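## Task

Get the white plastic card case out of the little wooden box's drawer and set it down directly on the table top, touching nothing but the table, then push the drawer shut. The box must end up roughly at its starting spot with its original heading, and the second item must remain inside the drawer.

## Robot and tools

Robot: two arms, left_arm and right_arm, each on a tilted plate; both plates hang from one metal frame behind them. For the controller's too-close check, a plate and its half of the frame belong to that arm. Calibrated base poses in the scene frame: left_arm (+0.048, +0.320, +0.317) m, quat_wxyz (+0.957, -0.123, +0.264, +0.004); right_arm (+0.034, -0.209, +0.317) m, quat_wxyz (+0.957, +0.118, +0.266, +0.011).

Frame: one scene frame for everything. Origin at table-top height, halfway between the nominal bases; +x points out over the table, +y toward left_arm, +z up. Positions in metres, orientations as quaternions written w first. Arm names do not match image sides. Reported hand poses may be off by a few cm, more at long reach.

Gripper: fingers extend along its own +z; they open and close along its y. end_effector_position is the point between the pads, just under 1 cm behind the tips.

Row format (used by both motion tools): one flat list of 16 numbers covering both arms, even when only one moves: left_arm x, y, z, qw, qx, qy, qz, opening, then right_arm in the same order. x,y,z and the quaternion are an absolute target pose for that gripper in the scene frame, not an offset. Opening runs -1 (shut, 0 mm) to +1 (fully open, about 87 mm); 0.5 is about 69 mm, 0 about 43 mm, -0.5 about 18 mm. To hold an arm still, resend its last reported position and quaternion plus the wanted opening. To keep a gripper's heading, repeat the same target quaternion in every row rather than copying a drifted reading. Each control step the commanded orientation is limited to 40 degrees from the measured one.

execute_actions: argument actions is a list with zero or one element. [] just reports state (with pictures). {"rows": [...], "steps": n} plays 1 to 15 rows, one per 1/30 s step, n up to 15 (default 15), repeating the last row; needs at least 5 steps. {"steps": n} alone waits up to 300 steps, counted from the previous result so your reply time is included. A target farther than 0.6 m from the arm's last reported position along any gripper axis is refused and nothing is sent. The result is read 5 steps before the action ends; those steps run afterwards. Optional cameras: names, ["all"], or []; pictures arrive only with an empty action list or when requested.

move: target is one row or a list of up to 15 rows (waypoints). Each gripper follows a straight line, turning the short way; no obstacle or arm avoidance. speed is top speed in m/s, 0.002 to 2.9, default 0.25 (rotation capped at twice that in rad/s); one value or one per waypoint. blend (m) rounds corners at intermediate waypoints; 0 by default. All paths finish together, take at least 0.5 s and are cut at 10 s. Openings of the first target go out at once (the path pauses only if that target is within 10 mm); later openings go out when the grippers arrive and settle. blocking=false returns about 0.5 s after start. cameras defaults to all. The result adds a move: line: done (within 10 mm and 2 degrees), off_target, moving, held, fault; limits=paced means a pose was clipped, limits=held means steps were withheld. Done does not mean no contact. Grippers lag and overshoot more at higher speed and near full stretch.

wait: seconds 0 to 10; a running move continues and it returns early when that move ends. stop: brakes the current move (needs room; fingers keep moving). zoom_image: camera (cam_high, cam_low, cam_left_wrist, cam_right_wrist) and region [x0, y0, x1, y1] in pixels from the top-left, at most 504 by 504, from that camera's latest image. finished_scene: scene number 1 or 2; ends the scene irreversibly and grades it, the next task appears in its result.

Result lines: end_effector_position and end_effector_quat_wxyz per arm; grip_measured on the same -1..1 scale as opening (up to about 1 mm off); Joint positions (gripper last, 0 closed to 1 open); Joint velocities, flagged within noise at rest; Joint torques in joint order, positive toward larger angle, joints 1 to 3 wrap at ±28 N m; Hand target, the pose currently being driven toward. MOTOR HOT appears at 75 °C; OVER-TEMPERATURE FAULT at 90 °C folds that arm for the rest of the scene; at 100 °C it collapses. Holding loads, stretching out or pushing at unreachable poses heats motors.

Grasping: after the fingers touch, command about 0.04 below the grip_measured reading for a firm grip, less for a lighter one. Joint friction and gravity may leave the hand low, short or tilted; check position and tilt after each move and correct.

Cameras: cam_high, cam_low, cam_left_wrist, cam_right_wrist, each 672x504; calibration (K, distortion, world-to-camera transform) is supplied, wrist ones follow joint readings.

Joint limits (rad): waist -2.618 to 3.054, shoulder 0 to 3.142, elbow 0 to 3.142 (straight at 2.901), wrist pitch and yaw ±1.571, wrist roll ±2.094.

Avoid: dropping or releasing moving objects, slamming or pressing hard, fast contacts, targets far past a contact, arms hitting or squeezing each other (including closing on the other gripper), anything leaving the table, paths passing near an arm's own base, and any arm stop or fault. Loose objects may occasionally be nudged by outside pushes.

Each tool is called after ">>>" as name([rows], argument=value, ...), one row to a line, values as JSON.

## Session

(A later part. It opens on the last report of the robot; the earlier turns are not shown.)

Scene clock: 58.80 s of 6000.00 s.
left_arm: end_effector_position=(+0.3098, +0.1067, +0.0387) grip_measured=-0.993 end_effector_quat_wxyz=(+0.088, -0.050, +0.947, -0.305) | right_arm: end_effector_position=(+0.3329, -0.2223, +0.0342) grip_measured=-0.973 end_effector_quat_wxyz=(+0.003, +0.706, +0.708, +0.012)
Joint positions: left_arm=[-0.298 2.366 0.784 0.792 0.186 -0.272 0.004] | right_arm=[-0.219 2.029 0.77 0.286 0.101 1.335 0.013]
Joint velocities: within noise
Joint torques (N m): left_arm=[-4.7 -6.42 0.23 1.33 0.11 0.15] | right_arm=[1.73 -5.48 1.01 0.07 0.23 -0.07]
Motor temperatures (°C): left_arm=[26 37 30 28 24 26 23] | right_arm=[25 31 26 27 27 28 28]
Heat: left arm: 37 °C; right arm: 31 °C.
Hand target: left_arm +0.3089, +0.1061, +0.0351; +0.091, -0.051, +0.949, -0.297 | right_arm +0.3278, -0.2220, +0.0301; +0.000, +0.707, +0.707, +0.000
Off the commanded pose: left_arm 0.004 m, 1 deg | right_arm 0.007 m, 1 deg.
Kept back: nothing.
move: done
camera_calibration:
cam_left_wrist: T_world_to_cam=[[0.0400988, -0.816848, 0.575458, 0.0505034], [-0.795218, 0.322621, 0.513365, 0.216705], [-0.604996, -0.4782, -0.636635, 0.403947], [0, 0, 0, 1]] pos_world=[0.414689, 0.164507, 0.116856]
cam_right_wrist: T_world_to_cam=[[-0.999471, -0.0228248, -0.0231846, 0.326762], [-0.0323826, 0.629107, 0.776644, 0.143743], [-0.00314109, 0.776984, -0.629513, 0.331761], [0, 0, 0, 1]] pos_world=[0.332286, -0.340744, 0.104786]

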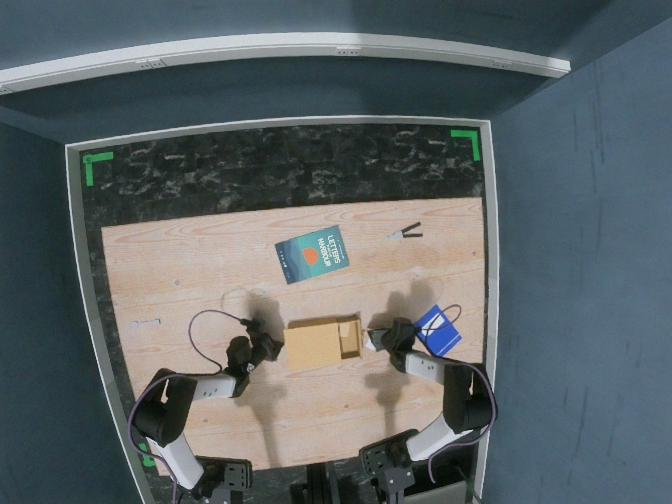

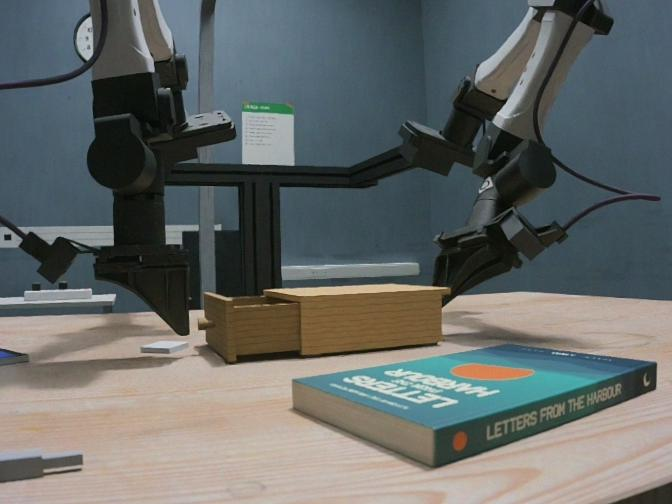

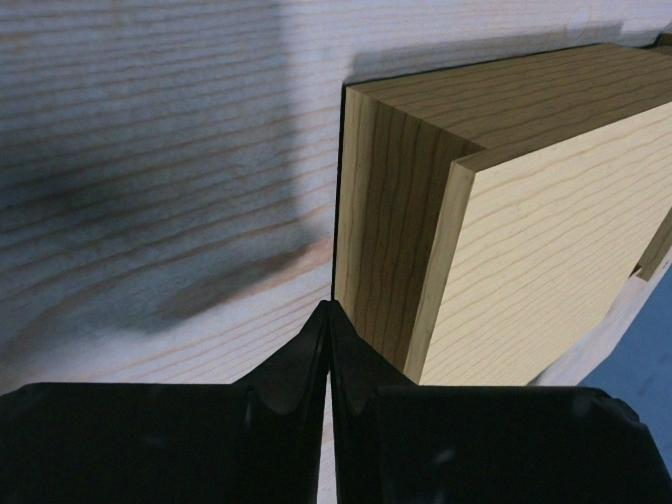

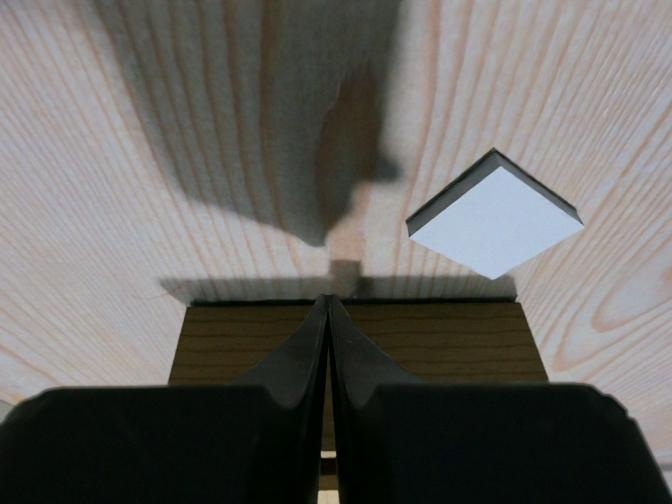

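>>> move([
  [0.309, 0.094, 0.034, 0.0909, -0.0509, 0.9491, -0.2973, -1, 0.3185, -0.212, 0.030, 0.0, 0.7071, 0.7071, 0.0, -1],
  [0.309, 0.084, 0.034, 0.0909, -0.0509, 0.9491, -0.2973, -1, 0.3185, -0.187, 0.030, 0.0, 0.7071, 0.7071, 0.0, -1],
  [0.309, 0.080, 0.034, 0.0909, -0.0509, 0.9491, -0.2973, -1, 0.3185, -0.127, 0.030, 0.0, 0.7071, 0.7071, 0.0, -1],
  [0.309, 0.072, 0.034, 0.0909, -0.0509, 0.9491, -0.2973, -1, 0.3185, -0.097, 0.030, 0.0, 0.7071, 0.7071, 0.0, -1],
], speed=[0.12, 0.09, 0.1, 0.06], cameras=["cam_high", "cam_low", "cam_left_wrist", "cam_right_wrist"])

>>> zoom_image(camera="cam_low", region=[100, 240, 460, 400])

Scene clock: 61.77 s of 6000.00 s.
left_arm: end_effector_position=(+0.3100, +0.0952, +0.0272) grip_measured=-0.993 end_effector_quat_wxyz=(+0.093, -0.053, +0.959, -0.264) | right_arm: end_effector_position=(+0.3235, -0.1330, +0.0297) grip_measured=-0.973 end_effector_quat_wxyz=(+0.043, +0.715, +0.697, -0.037)
Joint positions: left_arm=[-0.362 2.412 0.835 0.78 0.056 -0.311 0.003] | right_arm=[0.131 2.136 0.778 0.303 0.414 1.671 0.013]
Joint velocities: within noise
Joint torques (N m): left_arm=[-7.43 -6.41 1.46 1.4 0.67 -0.13] | right_arm=[7.53 -4.53 1.17 0.13 -0.77 0]
Motor temperatures (°C): left_arm=[26 37 30 28 24 26 23] | right_arm=[25 31 26 27 27 28 27]
Heat: left arm: 37 °C; right arm: 31 °C.
Hand target: left_arm +0.3084, +0.0730, +0.0348; +0.090, -0.050, +0.949, -0.297 | right_arm +0.3174, -0.0989, +0.0321; +0.000, +0.707, +0.707, -0.002
Off the commanded pose: left_arm 0.024 m, 4 deg | right_arm 0.036 m, 7 deg.
Kept back: nothing.
move: off_target (left_arm, right_arm)
camera_calibration:
cam_left_wrist: T_world_to_cam=[[0.0521918, -0.861709, 0.504712, 0.0500999], [-0.799799, 0.266571, 0.537831, 0.232625], [-0.597995, -0.431738, -0.675281, 0.385729], [0, 0, 0, 1]] pos_world=[0.414102, 0.147694, 0.110076]
cam_right_wrist: T_world_to_cam=[[-0.999931, 0.00518195, -0.0105, 0.322724], [-0.00353797, 0.721111, 0.69281, 0.096199], [0.0111618, 0.6928, -0.721043, 0.246469], [0, 0, 0, 1]] pos_world=[0.320291, -0.241796, 0.114456]

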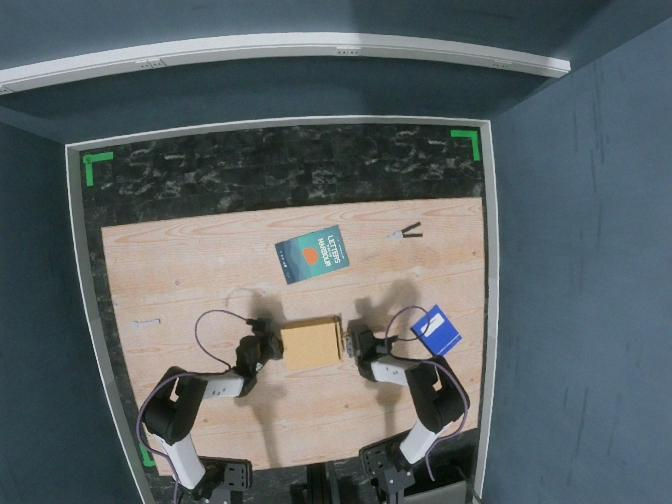

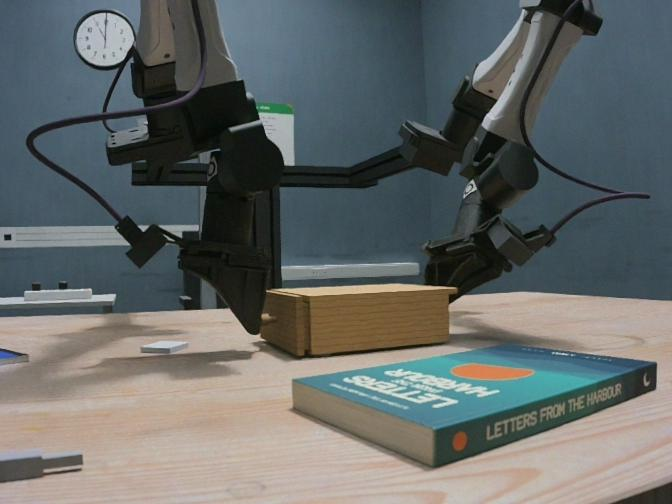

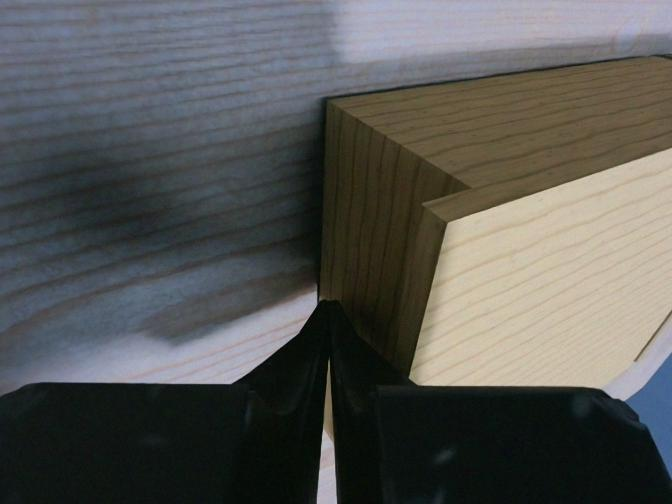

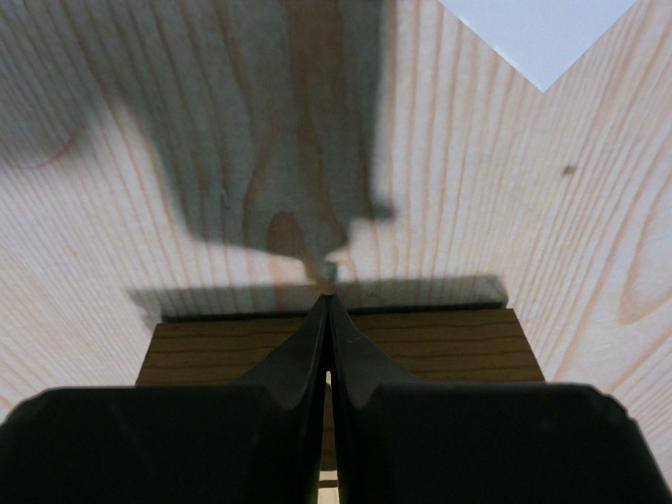

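Scaled by 1.400 from the camera's 672x504 image, which has a finer 960x720 frame.

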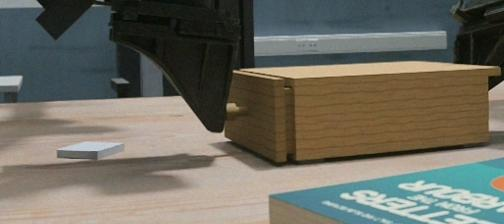

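>>> move([
  [0.309, 0.055, 0.036, 0.0909, -0.0509, 0.9491, -0.2973, -1, 0.3185, -0.080, 0.030, 0.0, 0.7071, 0.7071, 0.0, -1],
  [0.309, 0.047, 0.036, 0.0909, -0.0509, 0.9491, -0.2973, -1, 0.3185, -0.065, 0.030, 0.0, 0.7071, 0.7071, 0.0, -1],
], speed=0.07, cameras=["cam_high", "cam_low", "cam_right_wrist"])

>>> zoom_image(camera="cam_low", region=[100, 240, 460, 400])

>>> zoom_image(camera="cam_high", region=[270, 300, 390, 390])

Scene clock: 63.00 s of 6000.00 s.
left_arm: end_effector_position=(+0.3077, +0.0943, +0.0214) grip_measured=-0.993 end_effector_quat_wxyz=(+0.091, -0.052, +0.969, -0.223) | right_arm: end_effector_position=(+0.3229, -0.1269, +0.0303) grip_measured=-0.973 end_effector_quat_wxyz=(+0.076, +0.717, +0.690, -0.070)
Joint positions: left_arm=[-0.402 2.423 0.862 0.735 -0.05 -0.331 0.003] | right_arm=[0.203 2.159 0.812 0.243 0.54 1.761 0.013]
Joint velocities: within noise
Joint torques (N m): left_arm=[-10.02 -6.09 2.66 1.55 1.14 -0.4] | right_arm=[10.18 -4.33 1.63 0.15 -1.5 -0.09]
Motor temperatures (°C): left_arm=[26 37 30 28 24 26 23] | right_arm=[25 31 26 27 27 28 27]
Heat: left arm: 37 °C; right arm: 31 °C.
Hand target: left_arm +0.3071, +0.0508, +0.0391; +0.088, -0.049, +0.950, -0.295 | right_arm +0.3159, -0.0699, +0.0362; +0.001, +0.706, +0.708, -0.005
Off the commanded pose: left_arm 0.050 m, 9 deg | right_arm 0.062 m, 12 deg.
Kept back: nothing.
move: off_target (left_arm, right_arm)
camera_calibration:
cam_right_wrist: T_world_to_cam=[[-0.999828, 0.0161451, -0.00913015, 0.323385], [0.00694432, 0.782287, 0.622879, 0.0978034], [0.0171988, 0.622709, -0.782265, 0.233625], [0, 0, 0, 1]] pos_world=[0.318633, -0.227212, 0.12479]
Images, in order (width x height): cam_high 672x504, cam_low 672x504, cam_right_wrist 672x504.

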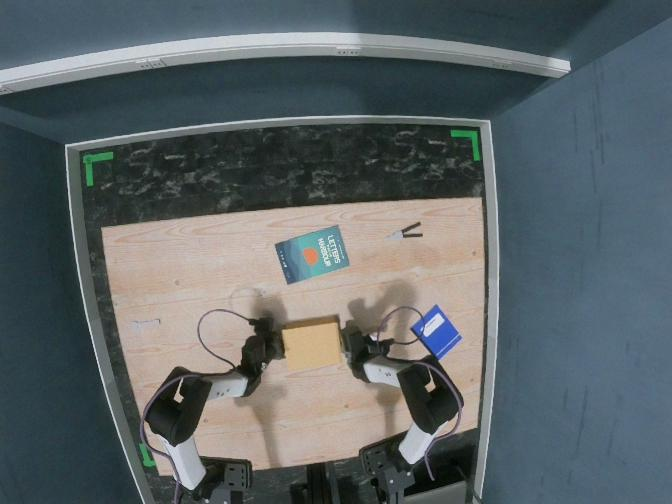

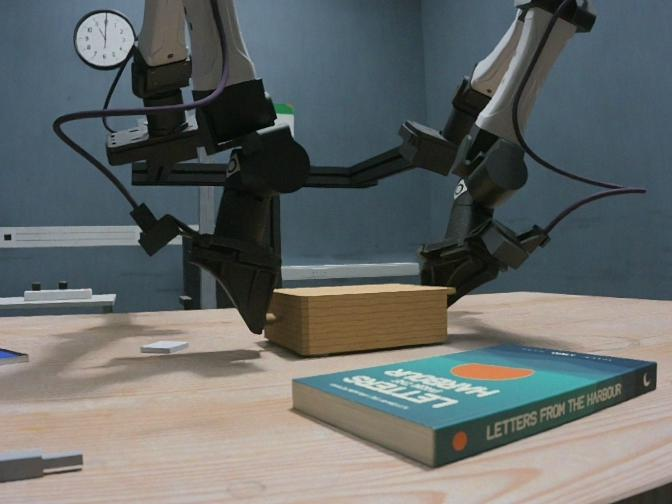

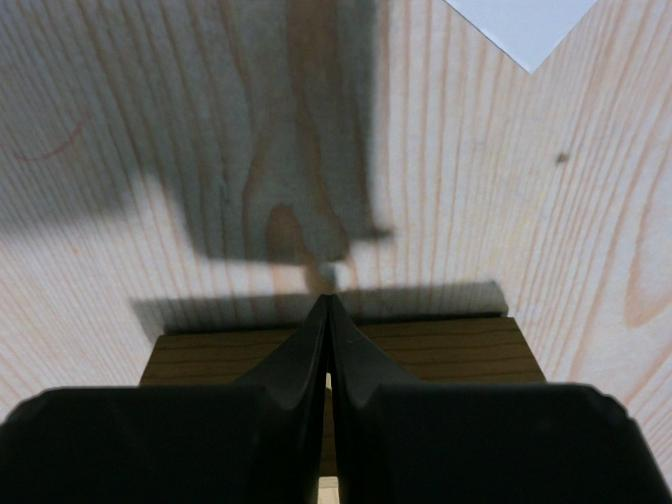

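Scaled by 1.400 from the camera's 672x504 image, which has a finer 960x720 frame.

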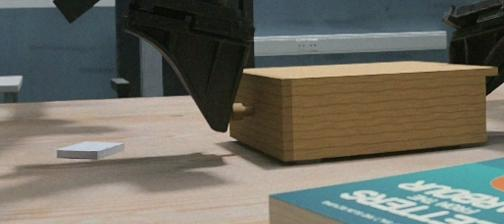

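Scaled by 4.200 from the camera's 672x504 image, which has a finer 960x720 frame.

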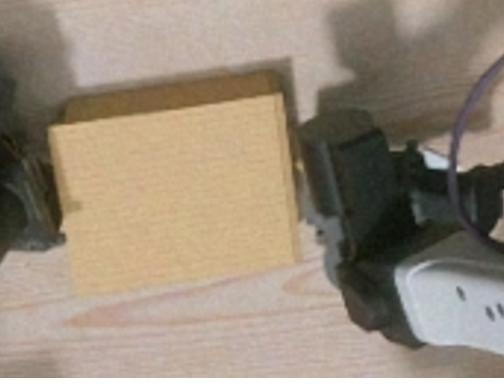

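>>> zoom_image(camera="cam_low", region=[240, 270, 360, 370])

Scaled by 4.200 from the camera's 672x504 image, which has a finer 960x720 frame.

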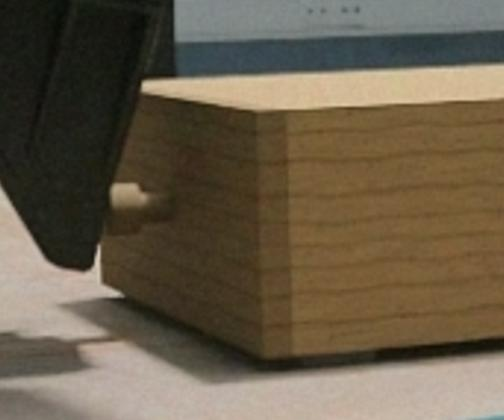

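>>> move([
  [0.309, 0.078, 0.036, 0.0909, -0.0509, 0.9491, -0.2973, -1, 0.3185, -0.130, 0.030, 0.0, 0.7071, 0.7071, 0.0, -1],
  [0.309, 0.082, 0.036, 0.0909, -0.0509, 0.9491, -0.2973, -1, 0.3185, -0.160, 0.032, 0.0, 0.7071, 0.7071, 0.0, -1],
  [0.309, 0.130, 0.055, 0.0909, -0.0509, 0.9491, -0.2973, -1, 0.3185, -0.185, 0.075, 0.0, 0.7071, 0.7071, 0.0, -1],
], speed=[0.12, 0.1, 0.15], cameras=["cam_high", "cam_low", "cam_right_wrist"])

>>> zoom_image(camera="cam_low", region=[120, 260, 480, 380])

>>> zoom_image(camera="cam_high", region=[270, 300, 390, 390])

Scene clock: 65.70 s of 6000.00 s.
left_arm: end_effector_position=(+0.3056, +0.1281, +0.0511) grip_measured=-0.993 end_effector_quat_wxyz=(+0.088, -0.054, +0.951, -0.293) | right_arm: end_effector_position=(+0.3143, -0.1811, +0.0687) grip_measured=-0.973 end_effector_quat_wxyz=(-0.005, +0.708, +0.706, -0.004)
Joint positions: left_arm=[-0.264 2.285 0.705 0.78 0.185 -0.253 0.003] | right_arm=[-0.065 1.898 0.654 0.219 0.2 1.476 0.013]
Joint velocities: within noise
Joint torques (N m): left_arm=[-3.1 -8.95 -0.77 1.07 0.42 0.3] | right_arm=[1.2 -8.61 -0.1 0.03 -0.01 -0.23]
Motor temperatures (°C): left_arm=[27 38 30 28 25 26 23] | right_arm=[26 31 26 27 27 28 27]
Heat: left arm: 38 °C; right arm: 31 °C.
Hand target: left_arm +0.3090, +0.1299, +0.0549; +0.091, -0.051, +0.949, -0.297 | right_arm +0.3182, -0.1849, +0.0747; +0.000, +0.707, +0.707, +0.000
Off the commanded pose: left_arm 0.006 m, 1 deg | right_arm 0.008 m, 1 deg.
Kept back: nothing.
move: done
camera_calibration:
cam_right_wrist: T_world_to_cam=[[-0.999757, -0.0186871, 0.0116666, 0.308253], [-0.00291735, 0.637222, 0.770675, 0.0830877], [-0.0218359, 0.770454, -0.637121, 0.326664], [0, 0, 0, 1]] pos_world=[0.315554, -0.298865, 0.140495]
Images, in order (width x height): cam_high 672x504, cam_low 672x504, cam_right_wrist 672x504.

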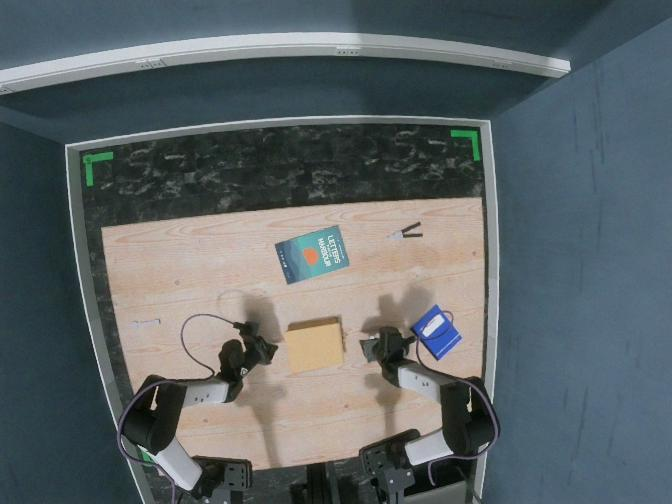

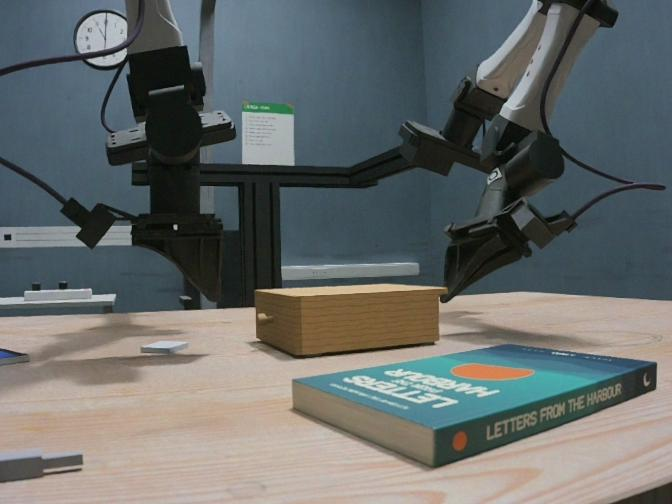

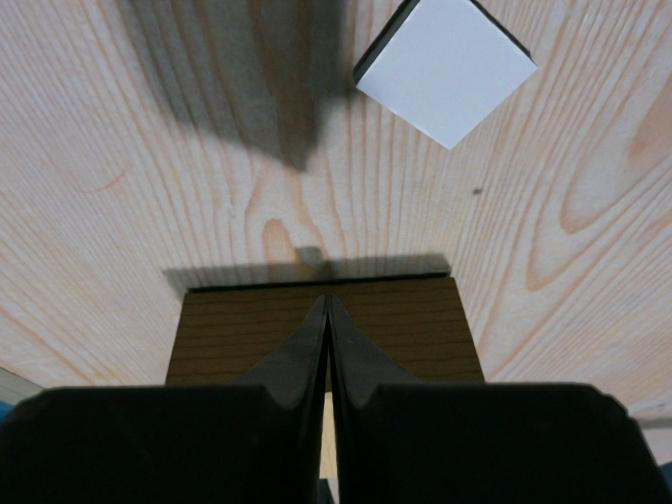

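Scaled by 1.400 from the camera's 672x504 image, which has a finer 960x720 frame.

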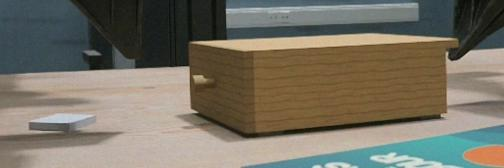

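Scaled by 4.200 from the camera's 672x504 image, which has a finer 960x720 frame.

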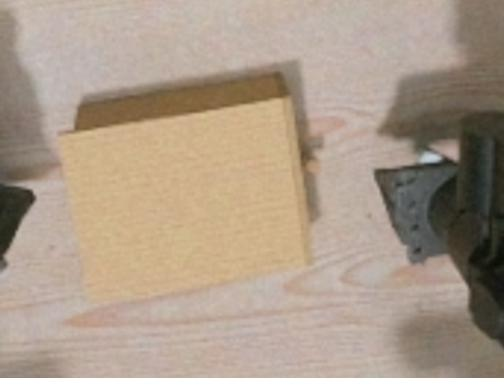

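>>> zoom_image(camera="cam_low", region=[240, 270, 360, 370])

>>> zoom_image(camera="cam_low", region=[120, 320, 220, 370])

Scaled by 4.200 from the camera's 672x504 image, which has a finer 960x720 frame.

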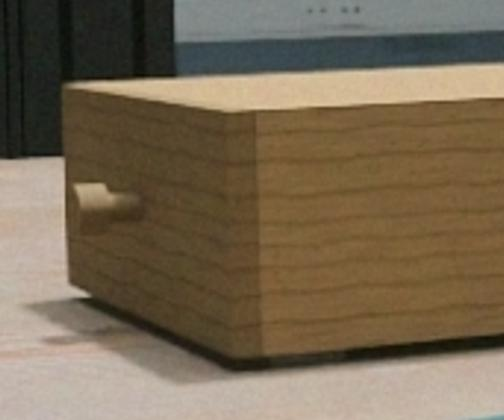

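Scaled by 5.040 from the camera's 672x504 image, which has a finer 960x720 frame.

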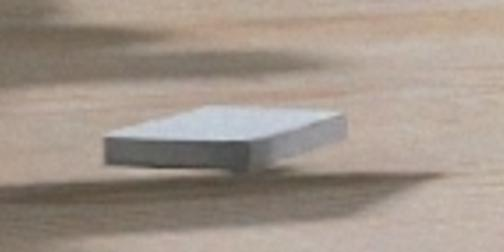

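>>> finished_scene(scene=2)

The scene is finished: the task was done.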